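# Move foam block from desk to recessed far shelf

## Task

Pick up the small foam block lying on the desk and set it down directly on a shelf board (not on top of a carton) in the shelving section at the far end of the aisle that is set back deeper than the other sections. The robot must not tip over or be left leaning, or the task fails.

## Robot and tools

ROBOT. A Hello Robot Stretch 4 with one arm. It has an omni-wheel base, a lift that slides up a mast, a telescoping arm reaching forward, a wrist with yaw, pitch and roll, and a two-finger gripper. It stands about 1.6 m tall, and no part of the base rim is more than 0.23 m from the base origin.

FRAMES. All positions are in metres. In the base frame the origin is on the floor under the base centre, x points forward, y left and z up. hand_pose is a point between the open fingertips, given in the base frame, and may be slightly wrong. The odometry frame is where the base frame was when the scene began. base_odometry is built only from wheel turns, so slipping shows up as travel. Its heading is in rad, left positive, from -3.142 to 3.142.

move. This sends one action. Always pass blocking: false, because true or a missing value is refused. The call comes back in about 0.5 s while the robot keeps moving. An action contains base, joints or both, and may add speeds, pace or contact_limits. Alternatively it is end_of_arm on its own. With no action at all, the call only reports state and images.
- base: an offset from where the base last reported itself. If a move was still running, the offset is from where the base is when the command arrives. It takes one key: translate_m (forward positive, -2 to 2 m), strafe_m (left positive, -2 to 2 m) or rotate_rad (counter-clockwise positive, -3.2 to 3.2). Only translate_m and strafe_m may be combined, which drives a straight diagonal without turning.
- joints: absolute targets, keyed by name.
  - lift_m: 0 to 1.2 m.
  - arm_m: extension, 0 to 0.55 m.
  - wrist_yaw_rad: -1.134 to 4.276. 0 faces forward, positive turns left, 3.14 is folded back, and above 3.4 the wrist can hit the arm.
  - wrist_pitch_rad: -1.117 to 4.259. 0 is level, 1.57 points down.
  - wrist_roll_rad: -1.117 to 4.259. At 0 the fingers are level; positive is clockwise seen from behind the gripper.
  - gripper_m: fingertip gap, -0.038 to 0.141. The reading can be off by up to 0.015. At -0.02 or below the fingers press together.
  A joint counts as done within ±0.004 for lift_m, arm_m and gripper_m, and ±0.02 for the wrist joints. A joint target outside its range is clipped and flagged. Any other out-of-range value is refused, and an unknown key makes the call invalid.
- pace: "slow", "default", "fast" or "max".
  - Base: 0.1/0.3/0.4/0.6 m/s and 1/2/3/4 rad/s.
  - Lift: 0.15/0.3/0.4/0.5 m/s.
  - Arm: 0.1/0.4/0.6/0.7 m/s.
  - Wrist: always 1.82 rad/s.
  A high lift (above 0.2) lowers the base's top speed, down to 0.3 m/s and 1 rad/s at full height.
- speeds: a per-joint top speed instead of pace, for lift_m, arm_m or a wrist joint (not the gripper), capped at its max speed.
- contact_limits: 0 (lightest) to 1, for arm_m, lift_m, translate_m, strafe_m or rotate_rad. Give each limit only next to its own command; the default is 0.5. A base limit stays in force until the next action that includes base. Even at 0 the arm needs a firm push (15 to 40 N) to stop. For a gentle press, use 0 with a target 1 to 3 mm beyond first contact. When lifting a load, keep the lift_m limit at 0.3 or more for 2 kg, or 0.15 or more for 1 kg.
- end_of_arm: "enable_torque" re-powers wrist or gripper motors that shut off after a torque_fault.
- cameras: a list from head_camera, head_left_camera, head_right_camera, wrist_camera or "all". Leaving it out or null means all; [] means none.
A new move overrides only the joints it names, and the base only if it names the base. Everything else keeps running. No motion runs longer than 14 s (time_out). A joint left out of an action may still be pushing toward its old target.

wait(seconds 0 to 10): the robot keeps doing what it was doing, and the call returns early once all motions are at rest. wait(0) shows the current state in the "earlier move" line.

stop: brakes all your running motions and re-brakes slack wheels. Its "stop:" line says whether they hold; if not, call stop again.

zoom_image: takes camera and region [x0, y0, x1, y1] in image pixels, with (0,0) at the top left. The region can be at most 504x504. Only cameras included in the latest images can be zoomed.

finished_scene(scene): pass the current scene number. The scene ends and cannot be reopened, so the block must already be resting on the shelf without help from the robot.

RESULTS. The "move" line reads done or the worst status word. The "pictures" line gives the order of the images, which may lag the state slightly.
- Status words:
  - done: for the base, the wheels turned the commanded amount, even if they slipped.
  - off_target: came to rest away from the target, possibly still pushing.
  - contact_stop: held back; that part goes slack.
  - time_out
  - limit_stop_at_own_body
  - limit_stop_at_tilt: lean over 6°; lift, arm and wheels go slack.
  - torque_fault
- An uncommanded stop or a refused call cancels the later move, wait and finished_scene calls in the same reply.
- on_its_own lists things you did not command, such as slack joints or servo currents outside their rest range. In it, "held at" gives the current target, not the reading.

SENSORS.
- lidar_m: 12 distances in 30° sectors counter-clockwise, 1st ahead, 4th left, 7th behind, 10th right. "-" means nothing seen, or something closer than 0.25 m. It sees from about 0.15 m up to robot height and can miss glass or thin legs.
- wrist_depth_mm: a 7x7 grid of depths (100 to 2000 mm). "-" means too near, too far, blank surface or hidden.
- base_tilt: forward/right lean in degrees, with a fixed error of up to 3°.
- turned_by_wheels vs turned_by_imu: if they disagree by more than about 0.1 rad over one move, the base slipped or hit something.
- motor_effort: % of maximum, with the peak in brackets.
- servo_current: mA for the wrist and gripper servos.

CAMERAS. head_camera is pinhole 420x560. head_left_camera and head_right_camera are fisheye 420x672. wrist_camera is pinhole 616x392. T_world_to_cam maps base-frame points into each camera, but the calibration carries small errors.

GRIPPING. Command a gap more than 0.015 below the object's width; about 0.06 below resists tugs. Neither the reading nor done proves a grasp. After closing to 0.015 or more, a jump in the gripper's servo_current shows a firm squeeze.

AVOID.
- Self-collision:
  - Gripper over the base with the lift below about 0.2 (0.45 when pointing down).
  - Wrist tilted up and rolled.
  - yaw + pitch below about -1.1.
  - Tilting or rolling while the wrist is folded back.
- Tipping: driving or turning with a load over 1 kg and the arm beyond 0.2, especially at fast paces.
- Hard pushes and drops: don't press hard or drop the block.
- Time: the simulation keeps running while you think.

Each tool is called after "Call:" as name(argument=value, ...), one argument or row to a line, values as JSON.

## Session

Call:
move(
)

Scene clock: 0.00 s.
base_odometry: x=+0.000 y=+0.000 heading=+0.000
turned_by_wheels: +0.000
turned_by_imu: +0.000
base_tilt: forward=+0.4 right=+1.5
lidar_m: 1.23 1.23 1.41 2.40 1.42 1.83 2.96 2.95 1.60 1.35 1.35 1.48
base_status: not commanded
joint_positions: lift_m=+0.140 arm_m=+0.002 wrist_yaw_rad=+3.046 wrist_pitch_rad=+0.002 wrist_roll_rad=+0.000 gripper_m=+0.056
joint_status: not commanded
measured_speeds: all 0
motor_effort: lift_m=+20 arm_m=-4 wheel_0=+0 wheel_1=+0 wheel_2=+0
servo_current: wrist_yaw_rad=33 wrist_pitch_rad=33 wrist_roll_rad=26 gripper_m=46
hand_pose: x=-0.1056 y=+0.1144 z=+0.3181 quat_wxyz=(+0.048, -0.001, +0.000, +0.999) (m; base frame)
wrist_depth_mm: 136 139 - - - - - / 114 140 - - - - - / 123 150 - - - - - / 137 192 - - - - - / - - - - - 1921 - / 1118 1138 196 1008 1078 1205 1205 / 798 723 831 152 759 866 854
pictures: head_camera, head_left_camera, head_right_camera, wrist_camera

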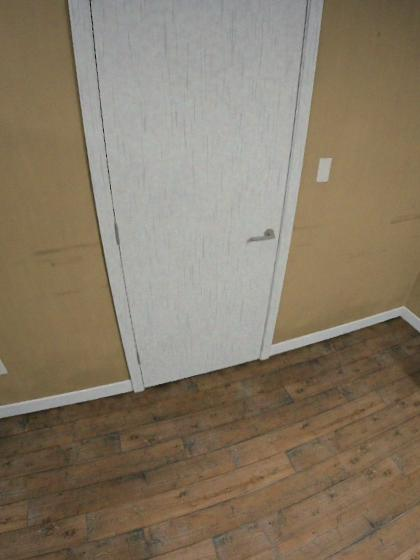

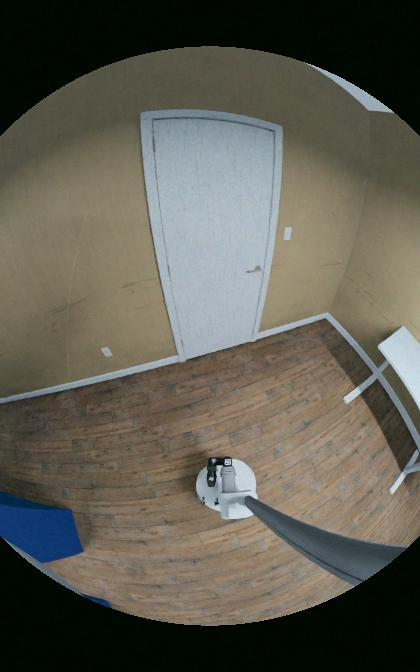

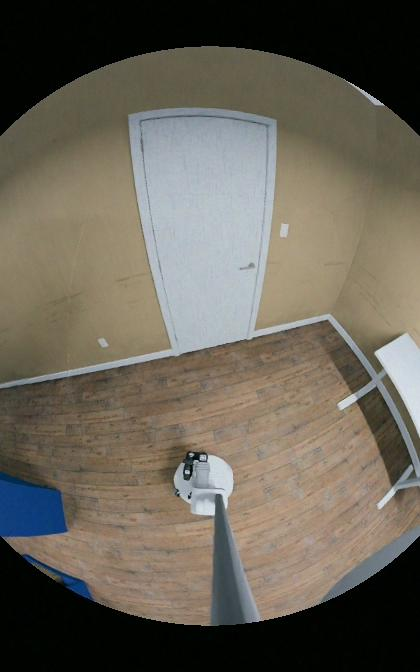

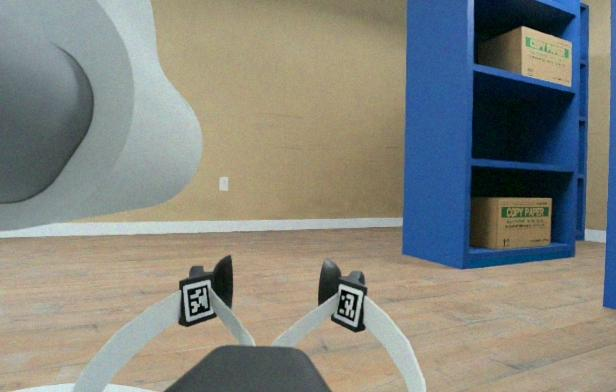

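Call:
move(
  base={"rotate_rad": -1.5},
  joints={"lift_m": 0.85},
  pace="fast",
  blocking=false,
  cameras=[],
)

Call:
wait(
  seconds=2.5,
)

Scene clock: 4.57 s.
move: moving
base_odometry: x=+0.000 y=+0.000 heading=-0.392
turned_by_wheels: -0.392
turned_by_imu: -0.386
base_tilt: forward=+0.4 right=+1.4
lidar_m: 1.37 1.22 1.27 1.57 1.41 1.46 1.86 2.94 2.97 1.48 1.32 1.37
base_status: rotate_rad moving
joint_positions: lift_m=+0.206 arm_m=+0.002 wrist_yaw_rad=+3.046 wrist_pitch_rad=+0.002 wrist_roll_rad=+0.000 gripper_m=+0.056
joint_status: lift_m moving
measured_speeds: translate_m=+0.001 strafe_m=-0.001 rotate_rad=-1.484 lift_m=+0.247 arm_m=+0.000 wrist_yaw_rad=+0.000 wrist_pitch_rad=+0.000 wrist_roll_rad=+0.000
motor_effort: lift_m=+28(28) arm_m=-4(4) wheel_0=+7(8) wheel_1=+9(9) wheel_2=+8(10)
servo_current: wrist_yaw_rad=39(46) wrist_pitch_rad=39(52) wrist_roll_rad=26(33) gripper_m=39(52)
hand_pose: x=-0.1056 y=+0.1144 z=+0.3832 quat_wxyz=(+0.048, -0.001, +0.000, +0.999) (m; base frame)
wrist_depth_mm: 137 139 - - - - - / 113 140 - - - - - / 121 146 - - - - - / 137 187 - - - - - / - - - - - - - / 1281 1308 196 1138 1255 1255 1205 / 917 778 960 153 866 931 991
pictures: none
No camera images: "cameras" was empty.

Scene clock: 6.93 s.
earlier move: done
base_odometry: x=+0.000 y=+0.000 heading=-1.500
turned_by_wheels: -1.108
turned_by_imu: -1.096
base_tilt: forward=+0.2 right=+1.3
lidar_m: 1.33 1.37 1.38 1.23 1.26 1.53 2.83 1.43 1.83 2.94 2.95 1.51
base_status: done
joint_positions: lift_m=+0.850 arm_m=+0.002 wrist_yaw_rad=+3.046 wrist_pitch_rad=+0.002 wrist_roll_rad=+0.000 gripper_m=+0.056
joint_status: all done
measured_speeds: all 0
motor_effort: lift_m=+24(28) arm_m=-4(4) wheel_0=+3(8) wheel_1=-1(10) wheel_2=-1(10)
servo_current: wrist_yaw_rad=33(46) wrist_pitch_rad=46(52) wrist_roll_rad=26(33) gripper_m=33(52)
hand_pose: x=-0.1056 y=+0.1144 z=+1.0273 quat_wxyz=(+0.048, -0.001, +0.000, +0.999) (m; base frame)
wrist_depth_mm: 136 140 - - - - - / 115 140 - - - - - / 124 153 - - - - - / 137 199 - - - - - / - - - - - - - / - 174 198 - 187 - - / - 140 - 152 - - -
wait: 2.37 of 2.5 s (the move ended)
pictures: head_camera, head_left_camera, head_right_camera, wrist_camera
camera_calibration:
wrist_camera: T_world_to_cam=[[0.142573, 0.988827, 0.043527, -0.165525], [0.0287116, 0.039826, -0.998794, 1.07755], [-0.989368, 0.143651, -0.0227126, 0.132034], [0, 0, 0, 1]] pos_world=[0.123292, 0.101794, 1.08645]

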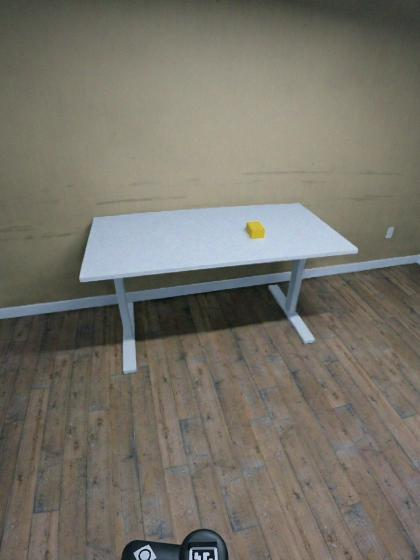

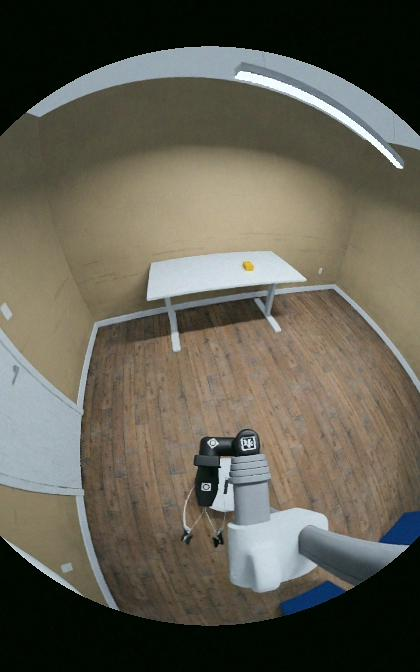

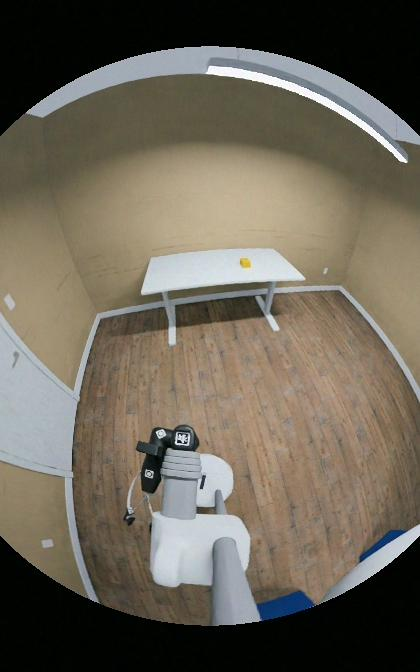

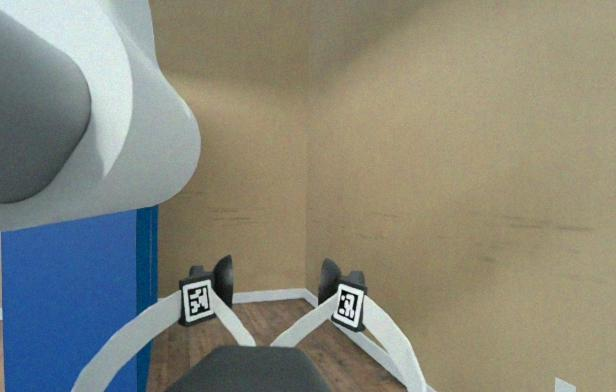

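Call:
move(
  base={"translate_m": 0.7, "strafe_m": -0.32},
  joints={"lift_m": 0.95, "wrist_yaw_rad": 0, "wrist_pitch_rad": 0.6, "gripper_m": 0.12},
  pace="fast",
  blocking=false,
  cameras=[],
)

Call:
zoom_image(
  camera="head_camera",
  region=[220, 200, 300, 260],
)

Call:
wait(
  seconds=4,
)

Scene clock: 29.13 s.
move: moving
base_odometry: x=-0.017 y=-0.045 heading=-1.500
turned_by_wheels: +0.000
turned_by_imu: -0.001
base_tilt: forward=+0.2 right=+1.3
lidar_m: 1.30 1.29 1.41 1.25 1.27 1.54 1.47 1.46 1.86 2.91 2.92 1.48
base_status: translate_m moving; strafe_m moving
joint_positions: lift_m=+0.913 arm_m=+0.002 wrist_yaw_rad=+2.394 wrist_pitch_rad=+0.577 wrist_roll_rad=+0.000 gripper_m=+0.076
joint_status: lift_m moving; wrist_yaw_rad moving; wrist_pitch_rad moving; gripper_m moving
measured_speeds: translate_m=+0.166 strafe_m=-0.077 rotate_rad=-0.001 lift_m=+0.201 arm_m=+0.000 wrist_yaw_rad=-1.819 wrist_pitch_rad=+0.736 wrist_roll_rad=+0.000
motor_effort: lift_m=+26(27) arm_m=-4(4) wheel_0=+10(12) wheel_1=+2(4) wheel_2=-11(11)
servo_current: wrist_yaw_rad=72(143) wrist_pitch_rad=59(78) wrist_roll_rad=33(33) gripper_m=91(91)
hand_pose: x=+0.0554 y=+0.2285 z=+0.9340 quat_wxyz=(+0.350, -0.265, +0.104, +0.892) (m; base frame)
wrist_depth_mm: - - - - - - - / - - - - - - - / - - - - - - - / - - - 1863 - - - / 1618 1708 1708 1708 1618 - - / 1366 1336 198 1397 195 1397 - / 1205 1160 1229 149 1182 1229 1229
pictures: none
No camera images: "cameras" was empty.

Scaled by 6.300 from the camera's 420x560 image, which has a finer 1200x1600 frame.

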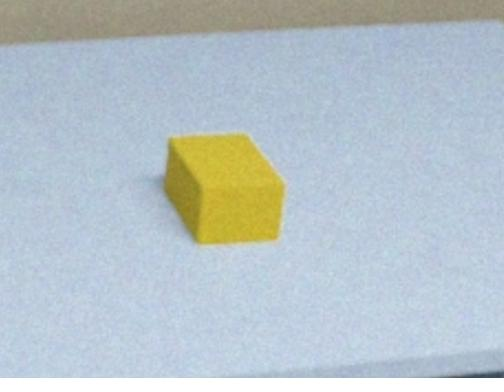

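Scene clock: 31.93 s.
earlier move: done
base_odometry: x=-0.269 y=-0.721 heading=-1.499
turned_by_wheels: +0.000
turned_by_imu: -0.002
base_tilt: forward=+0.3 right=+1.3
lidar_m: 0.72 0.74 0.87 1.66 1.70 2.07 2.02 2.14 2.81 2.48 2.49 0.81
base_status: done
joint_positions: lift_m=+0.950 arm_m=+0.002 wrist_yaw_rad=+0.003 wrist_pitch_rad=+0.599 wrist_roll_rad=+0.000 gripper_m=+0.120
joint_status: all done
measured_speeds: all 0
motor_effort: lift_m=+23(27) arm_m=-4(4) wheel_0=+1(12) wheel_1=+3(5) wheel_2=+2(12)
servo_current: wrist_yaw_rad=46(143) wrist_pitch_rad=26(78) wrist_roll_rad=26(33) gripper_m=33(91)
hand_pose: x=+0.4116 y=-0.0866 z=+0.9651 quat_wxyz=(+0.955, -0.001, +0.295, +0.002) (m; base frame)
wrist_depth_mm: - - - - - - - / - - - - - - - / - - - - - - - / - - - - 1863 1921 1983 / 1537 1576 1618 1618 1661 1708 1708 / 1308 219 1308 1464 195 1464 1464 / 1160 1160 1205 143 1182 1229 1281
wait: 2.80 of 4 s (the move ended)
pictures: head_camera, head_left_camera, head_right_camera, wrist_camera
camera_calibration:
wrist_camera: T_world_to_cam=[[-0.0116469, -0.997947, 0.062971, -0.165136], [-0.582309, -0.044426, -0.811753, 1.0723], [0.812884, -0.046123, -0.580596, 0.451461], [0, 0, 0, 1]] pos_world=[0.255498, -0.0963362, 1.14295]

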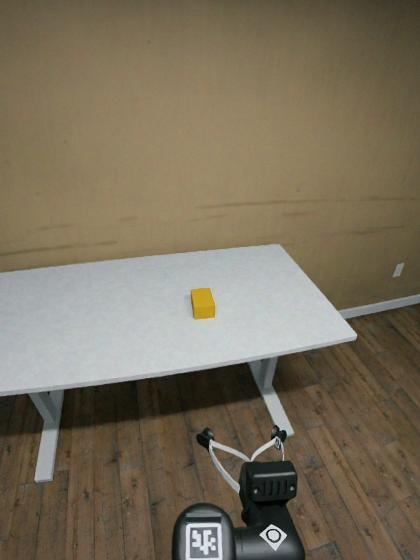

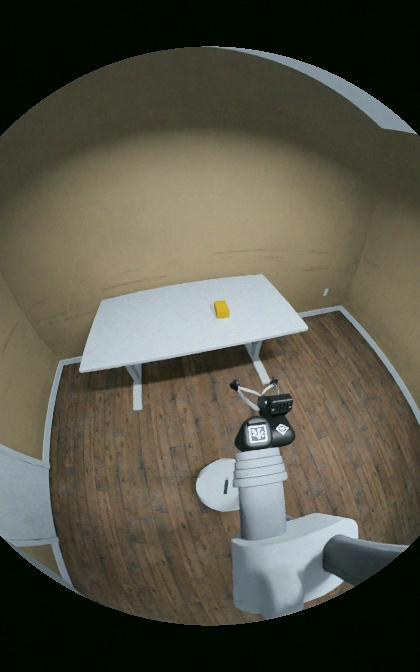

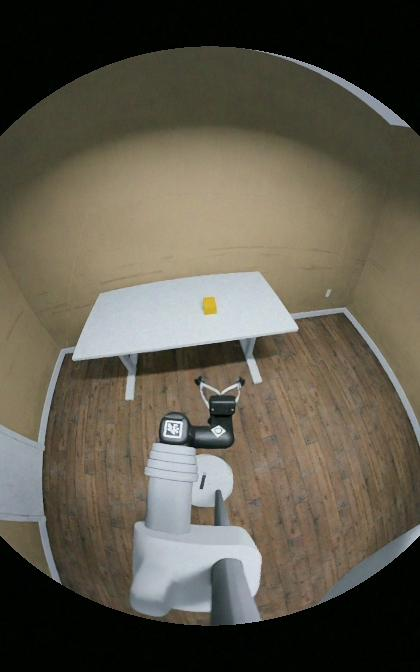

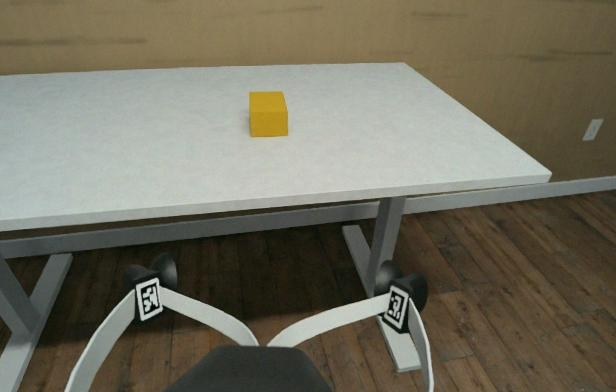

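Call:
move(
  base={"translate_m": 0.3, "strafe_m": 0.038},
  joints={"arm_m": 0.15, "gripper_m": 0.14},
  blocking=false,
  cameras=[],
)

Call:
wait(
  seconds=3,
  cameras=["head_camera","wrist_camera"],
)

Scene clock: 49.47 s.
move: moving
base_odometry: x=-0.263 y=-0.753 heading=-1.499
turned_by_wheels: +0.000
turned_by_imu: -0.001
base_tilt: forward=+0.4 right=+1.3
lidar_m: 0.68 0.69 0.86 1.68 1.72 2.08 2.07 2.20 2.82 2.48 2.48 0.78
base_status: translate_m moving; strafe_m moving
joint_positions: lift_m=+0.950 arm_m=+0.054 wrist_yaw_rad=+0.003 wrist_pitch_rad=+0.600 wrist_roll_rad=+0.000 gripper_m=+0.133
joint_status: arm_m moving; gripper_m moving
measured_speeds: translate_m=+0.124 strafe_m=+0.017 rotate_rad=-0.003 lift_m=+0.000 arm_m=+0.198 wrist_yaw_rad=+0.000 wrist_pitch_rad=+0.000 wrist_roll_rad=+0.000
motor_effort: lift_m=+24(24) arm_m=+3(9) wheel_0=+5(7) wheel_1=+6(8) wheel_2=-9(9)
servo_current: wrist_yaw_rad=46(46) wrist_pitch_rad=46(59) wrist_roll_rad=33(33) gripper_m=78(78)
hand_pose: x=+0.4637 y=-0.0867 z=+0.9651 quat_wxyz=(+0.955, +0.000, +0.295, +0.001) (m; base frame)
wrist_depth_mm: - - - - - - - / - - - - - - - / - - - - - - - / - - - - - 1921 1983 / - 1499 1576 1576 1708 1708 1708 / 1366 203 1308 1430 196 1430 1430 / 1160 1182 1205 - 1255 1205 1255
pictures: none
No camera images: "cameras" was empty.

Scene clock: 51.43 s.
earlier move: done
base_odometry: x=-0.210 y=-1.017 heading=-1.499
turned_by_wheels: +0.000
turned_by_imu: +0.000
base_tilt: forward=+0.4 right=+1.2
lidar_m: 0.40 0.44 0.53 1.74 1.73 2.09 2.31 2.44 2.82 2.47 0.81 0.46
base_status: done
joint_positions: lift_m=+0.950 arm_m=+0.150 wrist_yaw_rad=+0.003 wrist_pitch_rad=+0.600 wrist_roll_rad=+0.000 gripper_m=+0.140
joint_status: all done
measured_speeds: all 0
motor_effort: lift_m=+23(24) arm_m=+6(9) wheel_0=+3(7) wheel_1=+3(9) wheel_2=+1(11)
servo_current: wrist_yaw_rad=46(46) wrist_pitch_rad=39(59) wrist_roll_rad=33(39) gripper_m=46(78)
hand_pose: x=+0.5591 y=-0.0867 z=+0.9651 quat_wxyz=(+0.955, +0.000, +0.295, +0.001) (m; base frame)
wrist_depth_mm: - - - - - - - / - - - - - - - / - - - - - - - / - - - - - - - / - - 439 442 - - - / - 187 177 439 195 - - / - - - - - - -
wait: 1.97 of 3 s (the move ended)
pictures: head_camera, wrist_camera
camera_calibration:
wrist_camera: T_world_to_cam=[[-0.0120565, -0.997947, 0.0629021, -0.163173], [-0.582386, -0.0441276, -0.811713, 1.1582], [0.812823, -0.0464197, -0.580659, 0.331629], [0, 0, 0, 1]] pos_world=[0.402998, -0.0963355, 1.14295]

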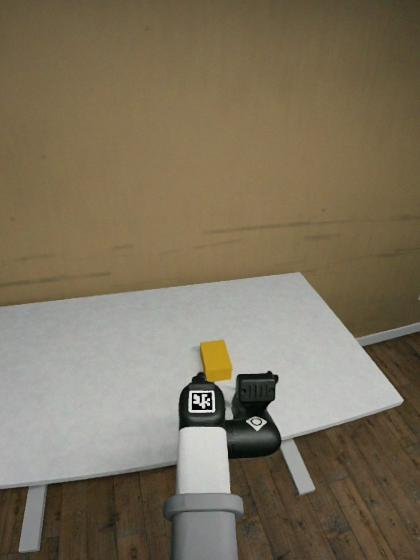

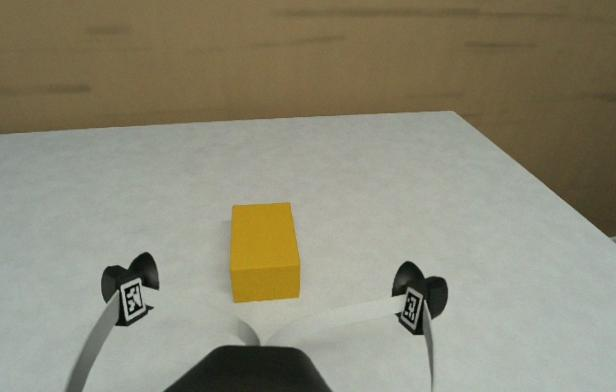

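Call:
move(
  base={"strafe_m": 0.011},
  joints={"arm_m": 0.345, "lift_m": 0.86},
  blocking=false,
  cameras=[],
)

Call:
wait(
  seconds=3,
  cameras=["head_left_camera","wrist_camera"],
)

Scene clock: 62.10 s.
move: moving
base_odometry: x=-0.199 y=-1.017 heading=-1.499
turned_by_wheels: +0.000
turned_by_imu: -0.001
base_tilt: forward=+0.3 right=+1.5
lidar_m: 0.42 0.44 0.53 1.71 1.70 2.11 2.34 2.44 2.80 2.46 0.82 0.48
base_status: strafe_m moving
joint_positions: lift_m=+0.911 arm_m=+0.202 wrist_yaw_rad=+0.003 wrist_pitch_rad=+0.600 wrist_roll_rad=+0.000 gripper_m=+0.140
joint_status: lift_m moving; arm_m moving
measured_speeds: translate_m=+0.000 strafe_m=+0.000 rotate_rad=+0.000 lift_m=-0.149 arm_m=+0.198 wrist_yaw_rad=+0.000 wrist_pitch_rad=+0.000 wrist_roll_rad=+0.000
motor_effort: lift_m=+13(23) arm_m=+6(8) wheel_0=-3(9) wheel_1=+1(10) wheel_2=+0(1)
servo_current: wrist_yaw_rad=33(46) wrist_pitch_rad=33(52) wrist_roll_rad=20(33) gripper_m=39(52)
hand_pose: x=+0.6115 y=-0.0867 z=+0.9267 quat_wxyz=(+0.955, +0.000, +0.295, +0.001) (m; base frame)
wrist_depth_mm: - - - - - - - / - - - - - - - / - - - - - - - / - - - - - - - / - - 397 397 - - - / - 187 181 382 195 - - / - - - - - - -
pictures: none
No camera images: "cameras" was empty.

Scene clock: 63.27 s.
earlier move: done
base_odometry: x=-0.199 y=-1.017 heading=-1.499
turned_by_wheels: +0.000
turned_by_imu: +0.000
base_tilt: forward=+0.4 right=+1.4
lidar_m: 0.43 0.43 0.53 1.72 1.68 2.10 2.33 2.44 2.81 2.46 0.80 0.44
base_status: done
joint_positions: lift_m=+0.860 arm_m=+0.345 wrist_yaw_rad=+0.003 wrist_pitch_rad=+0.600 wrist_roll_rad=+0.000 gripper_m=+0.140
joint_status: all done
measured_speeds: all 0
motor_effort: lift_m=+14(23) arm_m=+6(9) wheel_0=-2(9) wheel_1=+2(10) wheel_2=+0(1)
servo_current: wrist_yaw_rad=39(46) wrist_pitch_rad=33(52) wrist_roll_rad=26(39) gripper_m=46(52)
hand_pose: x=+0.7540 y=-0.0867 z=+0.8759 quat_wxyz=(+0.955, +0.000, +0.295, +0.001) (m; base frame)
wrist_depth_mm: - - - - - - - / - - - - - - - / - - - - - - - / - - - - - - - / - - 294 - - - - / - 187 266 267 195 - - / - - 236 - - - -
wait: 1.17 of 3 s (the move ended)
pictures: head_left_camera, wrist_camera
camera_calibration:
wrist_camera: T_world_to_cam=[[-0.0121379, -0.997942, 0.0629598, -0.155223], [-0.58239, -0.0441269, -0.811711, 1.19936], [0.812819, -0.0465196, -0.580656, 0.121323], [0, 0, 0, 1]] pos_world=[0.597998, -0.0963353, 1.05375]

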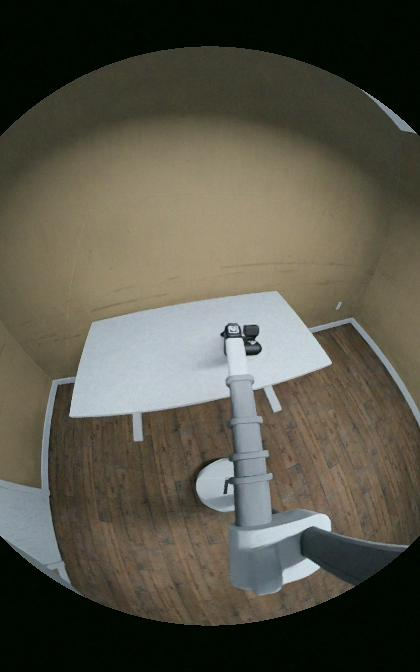

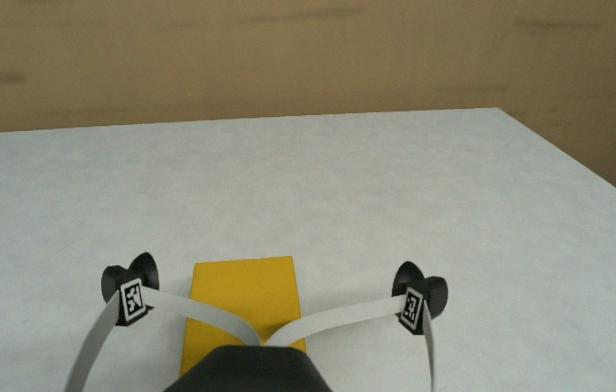

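Call:
move(
  base={"strafe_m": 0.023},
  blocking=false,
  cameras=[],
)

Call:
wait(
  seconds=1.2,
  cameras=[],
)

Call:
move(
  joints={"lift_m": 0.785},
  contact_limits={"lift_m": 0.2},
  pace="slow",
  blocking=false,
  cameras=["wrist_camera"],
)

Call:
wait(
  seconds=2,
  cameras=["wrist_camera"],
)

Scene clock: 74.80 s.
move: moving
base_odometry: x=-0.177 y=-1.015 heading=-1.499
turned_by_wheels: +0.000
turned_by_imu: -0.001
base_tilt: forward=+0.4 right=+1.4
lidar_m: 0.41 0.42 0.53 1.70 1.71 2.10 2.34 2.45 2.82 2.49 0.79 0.48
base_status: strafe_m moving
joint_positions: lift_m=+0.860 arm_m=+0.345 wrist_yaw_rad=+0.003 wrist_pitch_rad=+0.600 wrist_roll_rad=+0.000 gripper_m=+0.140
joint_status: not commanded
measured_speeds: translate_m=+0.000 strafe_m=+0.021 rotate_rad=-0.003 lift_m=+0.000 arm_m=+0.000 wrist_yaw_rad=+0.000 wrist_pitch_rad=+0.000 wrist_roll_rad=+0.000
motor_effort: lift_m=+14(14) arm_m=+6(6) wheel_0=-3(9) wheel_1=+3(9) wheel_2=+1(1)
servo_current: wrist_yaw_rad=39(46) wrist_pitch_rad=33(59) wrist_roll_rad=33(33) gripper_m=46(59)
hand_pose: x=+0.7540 y=-0.0867 z=+0.8759 quat_wxyz=(+0.955, +0.000, +0.295, +0.001) (m; base frame)
wrist_depth_mm: - - - - - - - / - - - - - - - / - - - - - - - / - - - - - - - / - - - 297 - - - / - 187 181 268 195 - - / - - - - - - -
pictures: none
No camera images: "cameras" was empty.

Scene clock: 75.13 s.
earlier move: done
base_odometry: x=-0.176 y=-1.015 heading=-1.499
turned_by_wheels: +0.000
turned_by_imu: +0.000
base_tilt: forward=+0.3 right=+1.3
lidar_m: 0.42 0.43 0.54 1.70 1.68 2.08 2.30 2.45 2.82 2.47 0.80 0.48
base_status: done
joint_positions: lift_m=+0.860 arm_m=+0.345 wrist_yaw_rad=+0.003 wrist_pitch_rad=+0.600 wrist_roll_rad=+0.000 gripper_m=+0.140
joint_status: not commanded
measured_speeds: all 0
motor_effort: lift_m=+14(14) arm_m=+6(6) wheel_0=-1(9) wheel_1=-2(9) wheel_2=+0(1)
servo_current: wrist_yaw_rad=33(46) wrist_pitch_rad=46(59) wrist_roll_rad=33(33) gripper_m=46(59)
hand_pose: x=+0.7540 y=-0.0867 z=+0.8759 quat_wxyz=(+0.955, +0.000, +0.295, +0.001) (m; base frame)
wrist_depth_mm: - - - - - - - / - - - - - - - / - - - - - - - / - - - - - - - / - - - - - - - / - 186 181 268 196 - - / - - - - - - -
wait: 0.33 of 1.2 s (the move ended)
pictures: none
No camera images: "cameras" was empty.

Scene clock: 75.63 s.
move: moving
base_odometry: x=-0.176 y=-1.015 heading=-1.499
turned_by_wheels: +0.000
turned_by_imu: +0.000
base_tilt: forward=+0.5 right=+1.4
lidar_m: 0.43 0.42 0.53 1.71 1.70 2.05 2.34 2.44 2.82 2.49 0.76 0.51
base_status: not commanded
joint_positions: lift_m=+0.834 arm_m=+0.345 wrist_yaw_rad=+0.003 wrist_pitch_rad=+0.600 wrist_roll_rad=+0.000 gripper_m=+0.140
joint_status: lift_m moving
measured_speeds: translate_m=+0.000 strafe_m=+0.000 rotate_rad=+0.000 lift_m=-0.099 arm_m=+0.000 wrist_yaw_rad=+0.000 wrist_pitch_rad=+0.000 wrist_roll_rad=+0.000
motor_effort: lift_m=+13(14) arm_m=+6(6) wheel_0=+0(1) wheel_1=-2(2) wheel_2=+0(0)
servo_current: wrist_yaw_rad=33(46) wrist_pitch_rad=39(52) wrist_roll_rad=33(33) gripper_m=33(46)
contact_limits: lift_m 0.2
hand_pose: x=+0.7540 y=-0.0867 z=+0.8498 quat_wxyz=(+0.955, +0.000, +0.295, +0.001) (m; base frame)
wrist_depth_mm: - - - - - - - / - - - - - - - / - - - - - - - / - - - - - - - / - - 271 272 - - - / - 187 236 246 195 - - / - - - - - - -
pictures: wrist_camera
camera_calibration:
wrist_camera: T_world_to_cam=[[-0.0121379, -0.997942, 0.0629598, -0.153573], [-0.58239, -0.0441269, -0.811711, 1.17809], [0.812819, -0.0465196, -0.580656, 0.10611], [0, 0, 0, 1]] pos_world=[0.597998, -0.0963353, 1.02755]

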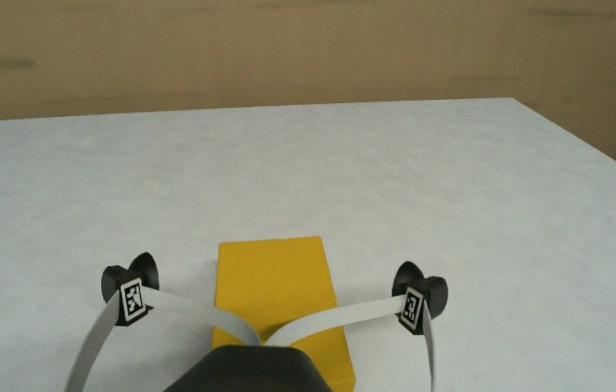

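Scene clock: 76.63 s.
earlier move: done
base_odometry: x=-0.176 y=-1.015 heading=-1.499
turned_by_wheels: +0.000
turned_by_imu: +0.000
base_tilt: forward=+0.3 right=+1.5
lidar_m: 0.42 0.43 0.52 1.70 1.69 2.08 2.34 2.44 2.82 2.49 0.80 0.50
base_status: not commanded
joint_positions: lift_m=+0.786 arm_m=+0.345 wrist_yaw_rad=+0.003 wrist_pitch_rad=+0.600 wrist_roll_rad=+0.000 gripper_m=+0.140
joint_status: all done
measured_speeds: all 0
motor_effort: lift_m=+12(14) arm_m=+6(6) wheel_0=+0(1) wheel_1=-2(2) wheel_2=+0(0)
servo_current: wrist_yaw_rad=26(46) wrist_pitch_rad=39(52) wrist_roll_rad=33(33) gripper_m=46(59)
contact_limits: lift_m 0.2
hand_pose: x=+0.7540 y=-0.0867 z=+0.8011 quat_wxyz=(+0.955, +0.000, +0.295, +0.001) (m; base frame)
wrist_depth_mm: - - - - - - - / - - - - - - - / - - - - - - - / - - 248 253 - - - / - - 213 216 - - - / - 185 180 187 191 - - / - - - 170 - - -
wait: 1.00 of 2 s (the move ended)
pictures: wrist_camera
camera_calibration:
wrist_camera: T_world_to_cam=[[-0.0121379, -0.997942, 0.0629598, -0.150513], [-0.58239, -0.0441269, -0.811711, 1.13864], [0.812819, -0.0465196, -0.580656, 0.0778902], [0, 0, 0, 1]] pos_world=[0.597998, -0.0963353, 0.978954]

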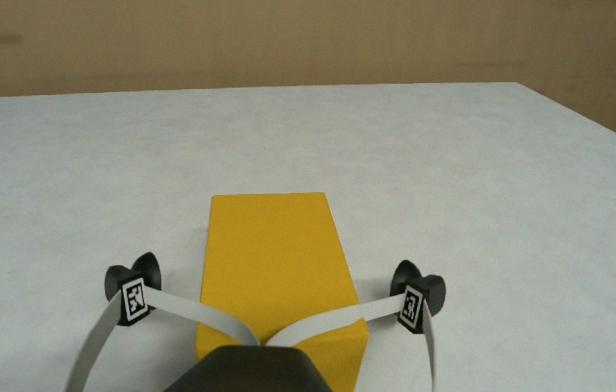

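Call:
move(
  joints={"gripper_m": 0.02},
  blocking=false,
  cameras=[],
)

Call:
wait(
  seconds=2.5,
  cameras=["wrist_camera"],
)

Call:
move(
  joints={"lift_m": 0.95},
  blocking=false,
  cameras=[],
)

Call:
wait(
  seconds=1,
  cameras=["wrist_camera"],
)

Scene clock: 84.73 s.
move: moving
base_odometry: x=-0.176 y=-1.015 heading=-1.499
turned_by_wheels: +0.000
turned_by_imu: -0.001
base_tilt: forward=+0.4 right=+1.4
lidar_m: 0.43 0.42 0.52 1.71 1.70 2.06 2.34 2.46 2.84 2.47 0.80 0.49
base_status: not commanded
joint_positions: lift_m=+0.786 arm_m=+0.345 wrist_yaw_rad=+0.003 wrist_pitch_rad=+0.600 wrist_roll_rad=+0.000 gripper_m=+0.128
joint_status: gripper_m moving
measured_speeds: all 0
motor_effort: lift_m=+11(12) arm_m=+6(6) wheel_0=+0(1) wheel_1=-2(2) wheel_2=+0(0)
servo_current: wrist_yaw_rad=33(39) wrist_pitch_rad=39(52) wrist_roll_rad=33(33) gripper_m=65(98)
contact_limits: lift_m 0.2
hand_pose: x=+0.7540 y=-0.0867 z=+0.8011 quat_wxyz=(+0.955, +0.000, +0.295, +0.001) (m; base frame)
wrist_depth_mm: - - - - - - - / - - - - - - - / - - - - - - - / - - 249 253 - - - / - - 214 217 - - - / - 187 181 185 193 - - / - - 162 170 - - -
pictures: none
No camera images: "cameras" was empty.

Scene clock: 86.37 s.
earlier move: done
base_odometry: x=-0.176 y=-1.015 heading=-1.499
turned_by_wheels: +0.000
turned_by_imu: +0.000
base_tilt: forward=+0.1 right=+1.4
lidar_m: 0.42 0.42 0.52 1.72 1.68 2.06 2.33 2.43 2.82 2.48 0.80 0.46
base_status: not commanded
joint_positions: lift_m=+0.785 arm_m=+0.345 wrist_yaw_rad=+0.003 wrist_pitch_rad=+0.600 wrist_roll_rad=+0.000 gripper_m=+0.021
joint_status: all done
measured_speeds: all 0
motor_effort: lift_m=+13(13) arm_m=+6(6) wheel_0=+0(1) wheel_1=-2(2) wheel_2=+0(0)
servo_current: wrist_yaw_rad=39(46) wrist_pitch_rad=46(52) wrist_roll_rad=26(33) gripper_m=111(286)
contact_limits: lift_m 0.2
hand_pose: x=+0.7540 y=-0.0867 z=+0.8009 quat_wxyz=(+0.955, +0.000, +0.295, +0.001) (m; base frame)
wrist_depth_mm: - - - - - - - / - - - - - - - / - - - - - - - / - - 211 213 - - - / - - 188 190 - - - / - 175 166 167 179 - - / - - 147 149 - - -
wait: 1.63 of 2.5 s (the move ended)
pictures: wrist_camera
camera_calibration:
wrist_camera: T_world_to_cam=[[-0.0121319, -0.997942, 0.0629586, -0.150503], [-0.582503, -0.044123, -0.81163, 1.13847], [0.812738, -0.0465202, -0.580769, 0.0779336], [0, 0, 0, 1]] pos_world=[0.597998, -0.0963353, 0.978754]

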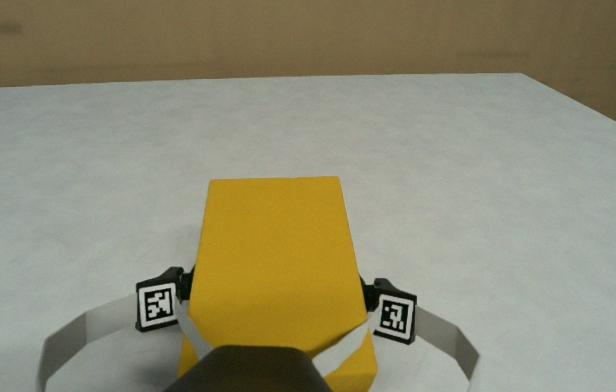

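Scene clock: 86.87 s.
move: moving
base_odometry: x=-0.176 y=-1.015 heading=-1.499
turned_by_wheels: +0.000
turned_by_imu: +0.000
base_tilt: forward=+0.5 right=+1.5
lidar_m: 0.43 0.43 0.52 1.72 1.70 2.06 2.35 2.44 2.81 2.47 0.80 0.50
base_status: not commanded
joint_positions: lift_m=+0.824 arm_m=+0.345 wrist_yaw_rad=+0.003 wrist_pitch_rad=+0.600 wrist_roll_rad=+0.000 gripper_m=+0.021
joint_status: lift_m moving
measured_speeds: translate_m=+0.000 strafe_m=+0.000 rotate_rad=+0.000 lift_m=+0.149 arm_m=+0.000 wrist_yaw_rad=+0.000 wrist_pitch_rad=+0.000 wrist_roll_rad=+0.000
motor_effort: lift_m=+25(27) arm_m=+6(6) wheel_0=-1(1) wheel_1=-2(2) wheel_2=+0(0)
servo_current: wrist_yaw_rad=39(39) wrist_pitch_rad=52(52) wrist_roll_rad=20(39) gripper_m=117(130)
hand_pose: x=+0.7540 y=-0.0867 z=+0.8393 quat_wxyz=(+0.955, +0.000, +0.295, +0.001) (m; base frame)
wrist_depth_mm: - - - - - - - / - - - - - - - / - - - - - - - / - - 211 213 - - - / - - 188 190 - - - / - 175 165 166 178 - - / - - 147 149 - - -
pictures: none
No camera images: "cameras" was empty.

Scene clock: 87.87 s.
earlier move: moving
base_odometry: x=-0.176 y=-1.015 heading=-1.499
turned_by_wheels: +0.000
turned_by_imu: +0.000
base_tilt: forward=+0.3 right=+1.3
lidar_m: 0.41 0.43 0.51 1.71 1.69 2.05 2.31 2.45 2.83 2.48 0.78 0.47
base_status: not commanded
joint_positions: lift_m=+0.950 arm_m=+0.345 wrist_yaw_rad=+0.003 wrist_pitch_rad=+0.600 wrist_roll_rad=+0.000 gripper_m=+0.021
joint_status: lift_m moving
measured_speeds: translate_m=+0.000 strafe_m=+0.000 rotate_rad=+0.000 lift_m=+0.001 arm_m=+0.000 wrist_yaw_rad=+0.000 wrist_pitch_rad=+0.000 wrist_roll_rad=+0.000
motor_effort: lift_m=+23(28) arm_m=+6(6) wheel_0=-1(1) wheel_1=-2(2) wheel_2=+0(0)
servo_current: wrist_yaw_rad=39(46) wrist_pitch_rad=46(65) wrist_roll_rad=20(39) gripper_m=117(130)
hand_pose: x=+0.7540 y=-0.0867 z=+0.9650 quat_wxyz=(+0.955, +0.000, +0.295, +0.001) (m; base frame)
wrist_depth_mm: - - - - - - - / - - - - - - - / - - - - - - - / - - 211 213 - - - / - - 187 190 - - - / - 176 165 166 178 - - / - - 147 149 - - -
wait: 1.00 s; no rest
pictures: wrist_camera
camera_calibration:
wrist_camera: T_world_to_cam=[[-0.0121291, -0.997942, 0.0629626, -0.160841], [-0.582503, -0.0441279, -0.81163, 1.27166], [0.812738, -0.0465203, -0.580769, 0.173238], [0, 0, 0, 1]] pos_world=[0.597998, -0.0963353, 1.14285]

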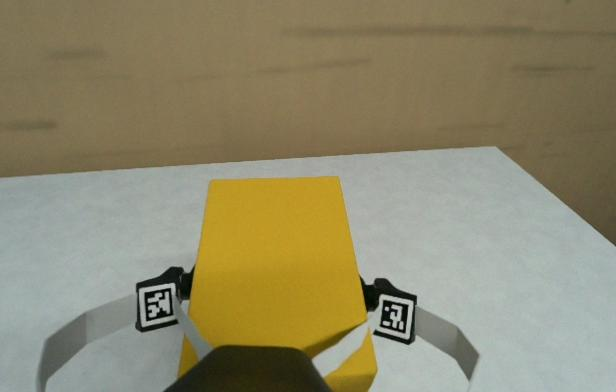

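Call:
move(
  base={"translate_m": -0.75},
  joints={"arm_m": 0.02},
  blocking=false,
  cameras=[],
)

Call:
wait(
  seconds=4,
  cameras=[],
)

Call:
move(
  base={"rotate_rad": 3.2},
  pace="fast",
  blocking=false,
  cameras=[],
)

Call:
wait(
  seconds=5,
)

Scene clock: 98.00 s.
earlier move: done
move: moving
base_odometry: x=-0.178 y=-0.983 heading=-1.499
turned_by_wheels: +0.000
turned_by_imu: -0.001
base_tilt: forward=+0.3 right=+1.4
lidar_m: 0.46 0.45 0.57 1.70 1.69 2.07 2.30 2.43 2.86 2.49 0.84 0.52
base_status: translate_m moving
joint_positions: lift_m=+0.950 arm_m=+0.293 wrist_yaw_rad=+0.003 wrist_pitch_rad=+0.600 wrist_roll_rad=+0.000 gripper_m=+0.021
joint_status: arm_m moving; the others done
measured_speeds: translate_m=-0.124 strafe_m=+0.000 rotate_rad=+0.003 lift_m=+0.000 arm_m=-0.198 wrist_yaw_rad=+0.000 wrist_pitch_rad=+0.000 wrist_roll_rad=+0.000
motor_effort: lift_m=+24(24) arm_m=-6(7) wheel_0=-5(7) wheel_1=-6(8) wheel_2=+8(9)
servo_current: wrist_yaw_rad=39(39) wrist_pitch_rad=46(52) wrist_roll_rad=26(33) gripper_m=117(124)
hand_pose: x=+0.7020 y=-0.0867 z=+0.9650 quat_wxyz=(+0.955, +0.000, +0.295, +0.001) (m; base frame)
wrist_depth_mm: - - - - - - - / - - - - - - - / - - - - - - - / - - 211 213 - - - / - - 188 190 - - - / - 176 165 167 178 - - / - - 147 149 - - -
pictures: none
No camera images: "cameras" was empty.

Scene clock: 101.50 s.
earlier move: done
base_odometry: x=-0.230 y=-0.267 heading=-1.499
turned_by_wheels: +0.000
turned_by_imu: +0.000
base_tilt: forward=+0.3 right=+1.4
lidar_m: 1.14 1.15 1.77 1.54 1.54 1.88 1.62 1.63 1.96 2.66 2.67 1.33
base_status: done
joint_positions: lift_m=+0.950 arm_m=+0.020 wrist_yaw_rad=+0.003 wrist_pitch_rad=+0.600 wrist_roll_rad=+0.000 gripper_m=+0.021
joint_status: all done
measured_speeds: all 0
motor_effort: lift_m=+24(24) arm_m=-6(9) wheel_0=-1(7) wheel_1=-1(8) wheel_2=-1(11)
servo_current: wrist_yaw_rad=39(46) wrist_pitch_rad=39(52) wrist_roll_rad=26(39) gripper_m=130(130)
hand_pose: x=+0.4294 y=-0.0867 z=+0.9650 quat_wxyz=(+0.955, +0.000, +0.295, +0.001) (m; base frame)
wrist_depth_mm: - - - - - - - / - - - - - - - / - - - - - - - / 1863 1863 217 218 - - - / 1618 1576 193 190 1661 1661 1708 / 1336 180 165 166 180 1464 1430 / 1138 1182 151 149 1138 1160 1255
wait: 3.50 of 4 s (the move ended)
pictures: none
No camera images: "cameras" was empty.

Scene clock: 102.00 s.
move: moving
base_odometry: x=-0.230 y=-0.267 heading=-1.270
turned_by_wheels: +0.229
turned_by_imu: +0.226
base_tilt: forward=+0.5 right=+1.2
lidar_m: 1.14 1.21 1.58 1.54 1.60 2.25 1.61 1.83 2.77 2.65 2.76 1.20
base_status: rotate_rad moving
joint_positions: lift_m=+0.950 arm_m=+0.020 wrist_yaw_rad=+0.003 wrist_pitch_rad=+0.600 wrist_roll_rad=+0.000 gripper_m=+0.021
joint_status: not commanded
measured_speeds: translate_m=+0.000 strafe_m=+0.002 rotate_rad=+0.871 lift_m=+0.000 arm_m=+0.000 wrist_yaw_rad=+0.000 wrist_pitch_rad=+0.000 wrist_roll_rad=+0.000
motor_effort: lift_m=+24(24) arm_m=-6(6) wheel_0=-7(8) wheel_1=-5(8) wheel_2=-7(7)
servo_current: wrist_yaw_rad=39(46) wrist_pitch_rad=46(52) wrist_roll_rad=26(33) gripper_m=111(124)
hand_pose: x=+0.4294 y=-0.0867 z=+0.9650 quat_wxyz=(+0.955, +0.000, +0.295, +0.001) (m; base frame)
wrist_depth_mm: - - - - - - - / - - - - - - - / - - - - - 1499 - / 1921 1921 217 219 - - - / 1576 1576 193 190 1708 1661 1708 / 1366 180 165 166 180 1430 1430 / 1182 1205 150 149 1160 1160 1281
pictures: none
No camera images: "cameras" was empty.

Scene clock: 104.60 s.
earlier move: done
base_odometry: x=-0.230 y=-0.267 heading=+1.700
turned_by_wheels: +2.970
turned_by_imu: +2.932
base_tilt: forward=+0.5 right=+1.5
lidar_m: 1.60 1.61 1.98 2.66 2.68 1.31 1.15 1.15 1.75 1.51 1.52 1.90
base_status: done
joint_positions: lift_m=+0.950 arm_m=+0.020 wrist_yaw_rad=+0.003 wrist_pitch_rad=+0.600 wrist_roll_rad=+0.000 gripper_m=+0.021
joint_status: not commanded
measured_speeds: all 0
motor_effort: lift_m=+24(24) arm_m=-6(6) wheel_0=-4(9) wheel_1=-1(8) wheel_2=-1(9)
servo_current: wrist_yaw_rad=33(46) wrist_pitch_rad=33(52) wrist_roll_rad=26(33) gripper_m=124(130)
hand_pose: x=+0.4294 y=-0.0867 z=+0.9650 quat_wxyz=(+0.955, +0.000, +0.295, +0.001) (m; base frame)
wrist_depth_mm: - - - - - - - / - - - - - - - / 1983 - - - - - - / 1863 1921 211 219 - - - / 1618 1618 193 190 1661 1708 1618 / 1366 180 166 167 179 1464 1430 / 1138 1182 150 149 1160 1160 1281
wait: 2.60 of 5 s (the move ended)
pictures: head_camera, head_left_camera, head_right_camera, wrist_camera
camera_calibration:
wrist_camera: T_world_to_cam=[[-0.0121239, -0.997942, 0.0629608, -0.164777], [-0.582569, -0.0441256, -0.811582, 1.08254], [0.81269, -0.0465186, -0.580836, 0.437142], [0, 0, 0, 1]] pos_world=[0.273398, -0.0963353, 1.14285]

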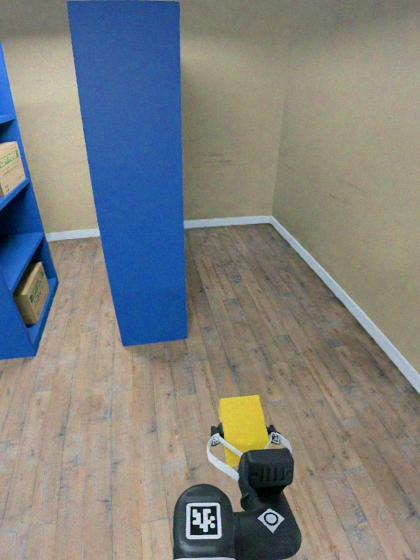

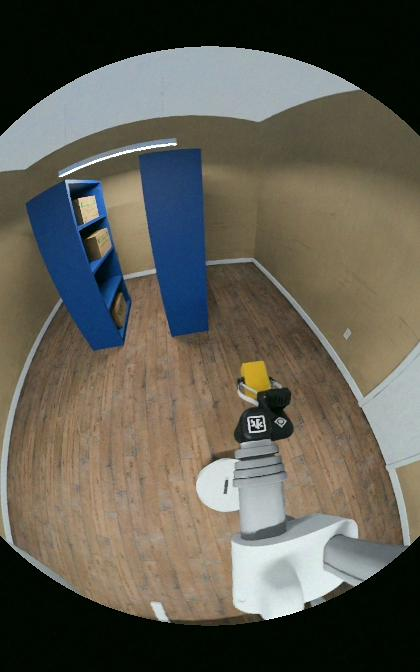

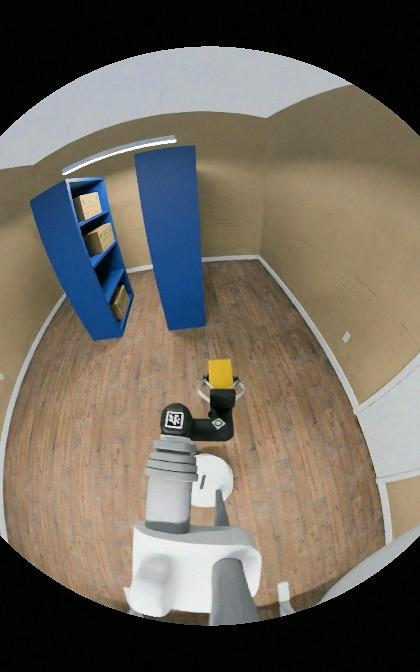

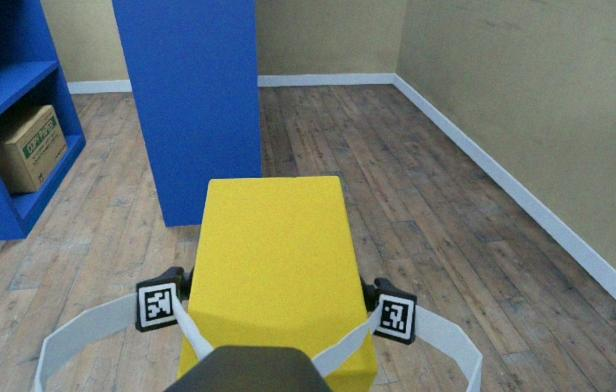

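Call:
zoom_image(
  camera="head_left_camera",
  region=[20, 130, 220, 360],
)

Call:
zoom_image(
  camera="head_right_camera",
  region=[20, 130, 220, 360],
)

Scaled by 2.191 from the camera's 420x672 image, which has a finer 600x960 frame.

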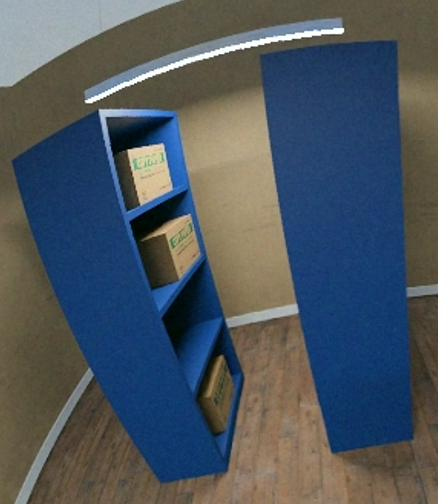

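Scaled by 2.191 from the camera's 420x672 image, which has a finer 600x960 frame.

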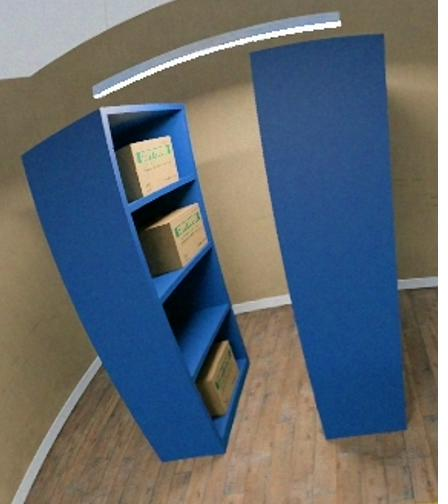

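Call:
move(
  base={"translate_m": 0.8, "strafe_m": 0.74},
  pace="fast",
  blocking=false,
  cameras=[],
)

Call:
wait(
  seconds=5,
  cameras=[],
)

Call:
move(
  base={"rotate_rad": 0.14},
  blocking=false,
  cameras=[],
)

Call:
wait(
  seconds=1.5,
)

Scene clock: 144.60 s.
move: moving
base_odometry: x=-0.262 y=-0.240 heading=+1.700
turned_by_wheels: +0.000
turned_by_imu: -0.001
base_tilt: forward=+0.5 right=+1.4
lidar_m: 1.57 1.59 1.92 2.63 2.65 1.34 1.19 1.18 1.75 1.55 1.55 1.96
base_status: translate_m moving; strafe_m moving
joint_positions: lift_m=+0.950 arm_m=+0.020 wrist_yaw_rad=+0.003 wrist_pitch_rad=+0.600 wrist_roll_rad=+0.000 gripper_m=+0.021
joint_status: not commanded
measured_speeds: translate_m=+0.118 strafe_m=+0.111 rotate_rad=-0.002 lift_m=+0.000 arm_m=+0.000 wrist_yaw_rad=+0.000 wrist_pitch_rad=+0.000 wrist_roll_rad=+0.000
motor_effort: lift_m=+24(24) arm_m=-6(6) wheel_0=-6(7) wheel_1=+9(11) wheel_2=-8(8)
servo_current: wrist_yaw_rad=33(52) wrist_pitch_rad=39(59) wrist_roll_rad=33(33) gripper_m=130(130)
hand_pose: x=+0.4294 y=-0.0867 z=+0.9650 quat_wxyz=(+0.955, +0.000, +0.295, +0.001) (m; base frame)
wrist_depth_mm: - - - - - - - / - - - - - - - / 1983 - - - - - - / 1863 1921 211 219 - 1983 - / 1576 1576 193 191 1708 1661 1618 / 1336 180 166 166 180 1464 1430 / 1138 1182 150 149 1160 1160 1281
pictures: none
No camera images: "cameras" was empty.

Scene clock: 148.43 s.
earlier move: done
base_odometry: x=-1.066 y=+0.431 heading=+1.700
turned_by_wheels: +0.000
turned_by_imu: +0.002
base_tilt: forward=+0.5 right=+1.3
lidar_m: 0.85 0.73 0.88 2.08 2.10 2.58 2.08 2.08 2.36 2.13 2.14 0.76
base_status: done
joint_positions: lift_m=+0.950 arm_m=+0.020 wrist_yaw_rad=+0.003 wrist_pitch_rad=+0.600 wrist_roll_rad=+0.000 gripper_m=+0.021
joint_status: not commanded
measured_speeds: all 0
motor_effort: lift_m=+24(24) arm_m=-6(6) wheel_0=-2(7) wheel_1=+0(13) wheel_2=-1(10)
servo_current: wrist_yaw_rad=33(52) wrist_pitch_rad=39(59) wrist_roll_rad=20(33) gripper_m=117(130)
hand_pose: x=+0.4294 y=-0.0867 z=+0.9650 quat_wxyz=(+0.955, +0.000, +0.295, +0.001) (m; base frame)
wrist_depth_mm: - - - - - - - / - - - 1205 603 - - / - - - 1281 946 - - / - 1863 225 218 - - - / - 1229 193 190 - - 1661 / 991 180 165 167 179 - 1430 / - 1182 150 149 - 1182 1255
wait: 3.83 of 5 s (the move ended)
pictures: none
No camera images: "cameras" was empty.

Scene clock: 148.93 s.
move: moving
base_odometry: x=-1.066 y=+0.431 heading=+1.837
turned_by_wheels: +0.137
turned_by_imu: +0.135
base_tilt: forward=+0.4 right=+1.4
lidar_m: 1.29 0.74 0.98 2.06 2.17 2.88 2.87 2.13 2.22 2.12 2.20 0.76
base_status: rotate_rad moving
joint_positions: lift_m=+0.950 arm_m=+0.020 wrist_yaw_rad=+0.003 wrist_pitch_rad=+0.600 wrist_roll_rad=+0.000 gripper_m=+0.021
joint_status: not commanded
measured_speeds: translate_m=-0.001 strafe_m=+0.000 rotate_rad=+0.121 lift_m=+0.000 arm_m=+0.000 wrist_yaw_rad=+0.000 wrist_pitch_rad=+0.000 wrist_roll_rad=+0.000
motor_effort: lift_m=+24(24) arm_m=-6(6) wheel_0=-4(7) wheel_1=-1(6) wheel_2=-1(7)
servo_current: wrist_yaw_rad=46(46) wrist_pitch_rad=52(52) wrist_roll_rad=26(33) gripper_m=124(124)
hand_pose: x=+0.4294 y=-0.0867 z=+0.9650 quat_wxyz=(+0.955, +0.000, +0.295, +0.001) (m; base frame)
wrist_depth_mm: 585 - - - 1229 - - / 1281 - - - 1042 - - / - - - - 946 - - / - - 218 219 1008 - - / - 1160 188 190 - - - / - 180 165 166 179 - - / - - 150 149 - - 1229
pictures: none
No camera images: "cameras" was empty.

Scene clock: 149.30 s.
earlier move: done
base_odometry: x=-1.066 y=+0.431 heading=+1.840
turned_by_wheels: +0.003
turned_by_imu: +0.002
base_tilt: forward=+0.3 right=+1.4
lidar_m: 1.28 0.74 0.98 2.08 2.18 2.86 2.85 2.12 2.21 2.11 1.07 0.77
base_status: done
joint_positions: lift_m=+0.950 arm_m=+0.020 wrist_yaw_rad=+0.003 wrist_pitch_rad=+0.600 wrist_roll_rad=+0.000 gripper_m=+0.021
joint_status: not commanded
measured_speeds: all 0
motor_effort: lift_m=+24(24) arm_m=-6(6) wheel_0=-2(7) wheel_1=+1(6) wheel_2=-1(7)
servo_current: wrist_yaw_rad=33(46) wrist_pitch_rad=46(52) wrist_roll_rad=33(33) gripper_m=117(124)
hand_pose: x=+0.4294 y=-0.0867 z=+0.9650 quat_wxyz=(+0.955, +0.000, +0.295, +0.001) (m; base frame)
wrist_depth_mm: 591 - - - 1078 - - / 1308 - - - 1042 - - / - - - - 960 - - / - - 218 220 1008 - - / - 1160 188 190 - - - / - 179 165 166 178 - - / - - 150 149 - - 1229
wait: 0.37 of 1.5 s (the move ended)
pictures: head_camera, head_left_camera, head_right_camera, wrist_camera
camera_calibration:
wrist_camera: T_world_to_cam=[[-0.0122053, -0.997938, 0.0630184, -0.164821], [-0.582573, -0.044125, -0.81158, 1.08254], [0.812687, -0.0466184, -0.580833, 0.43713], [0, 0, 0, 1]] pos_world=[0.273398, -0.0963352, 1.14285]

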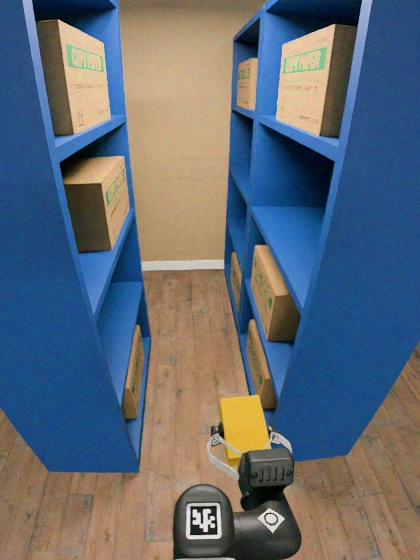

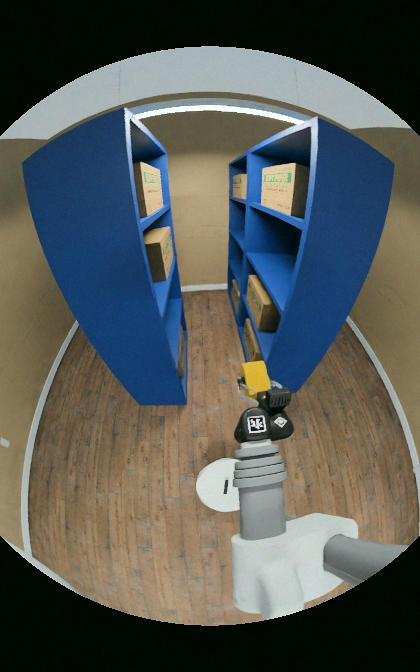

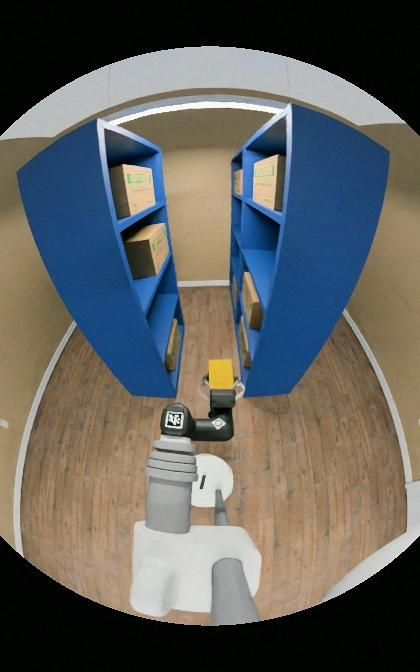

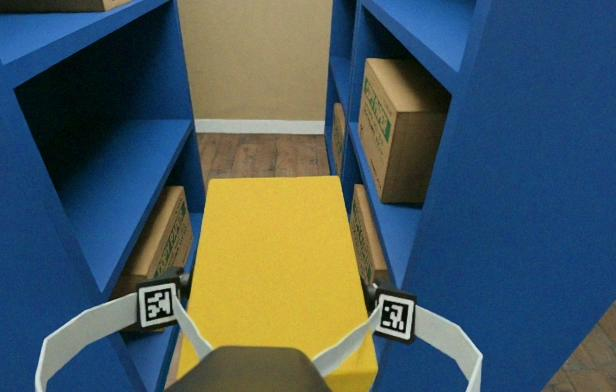

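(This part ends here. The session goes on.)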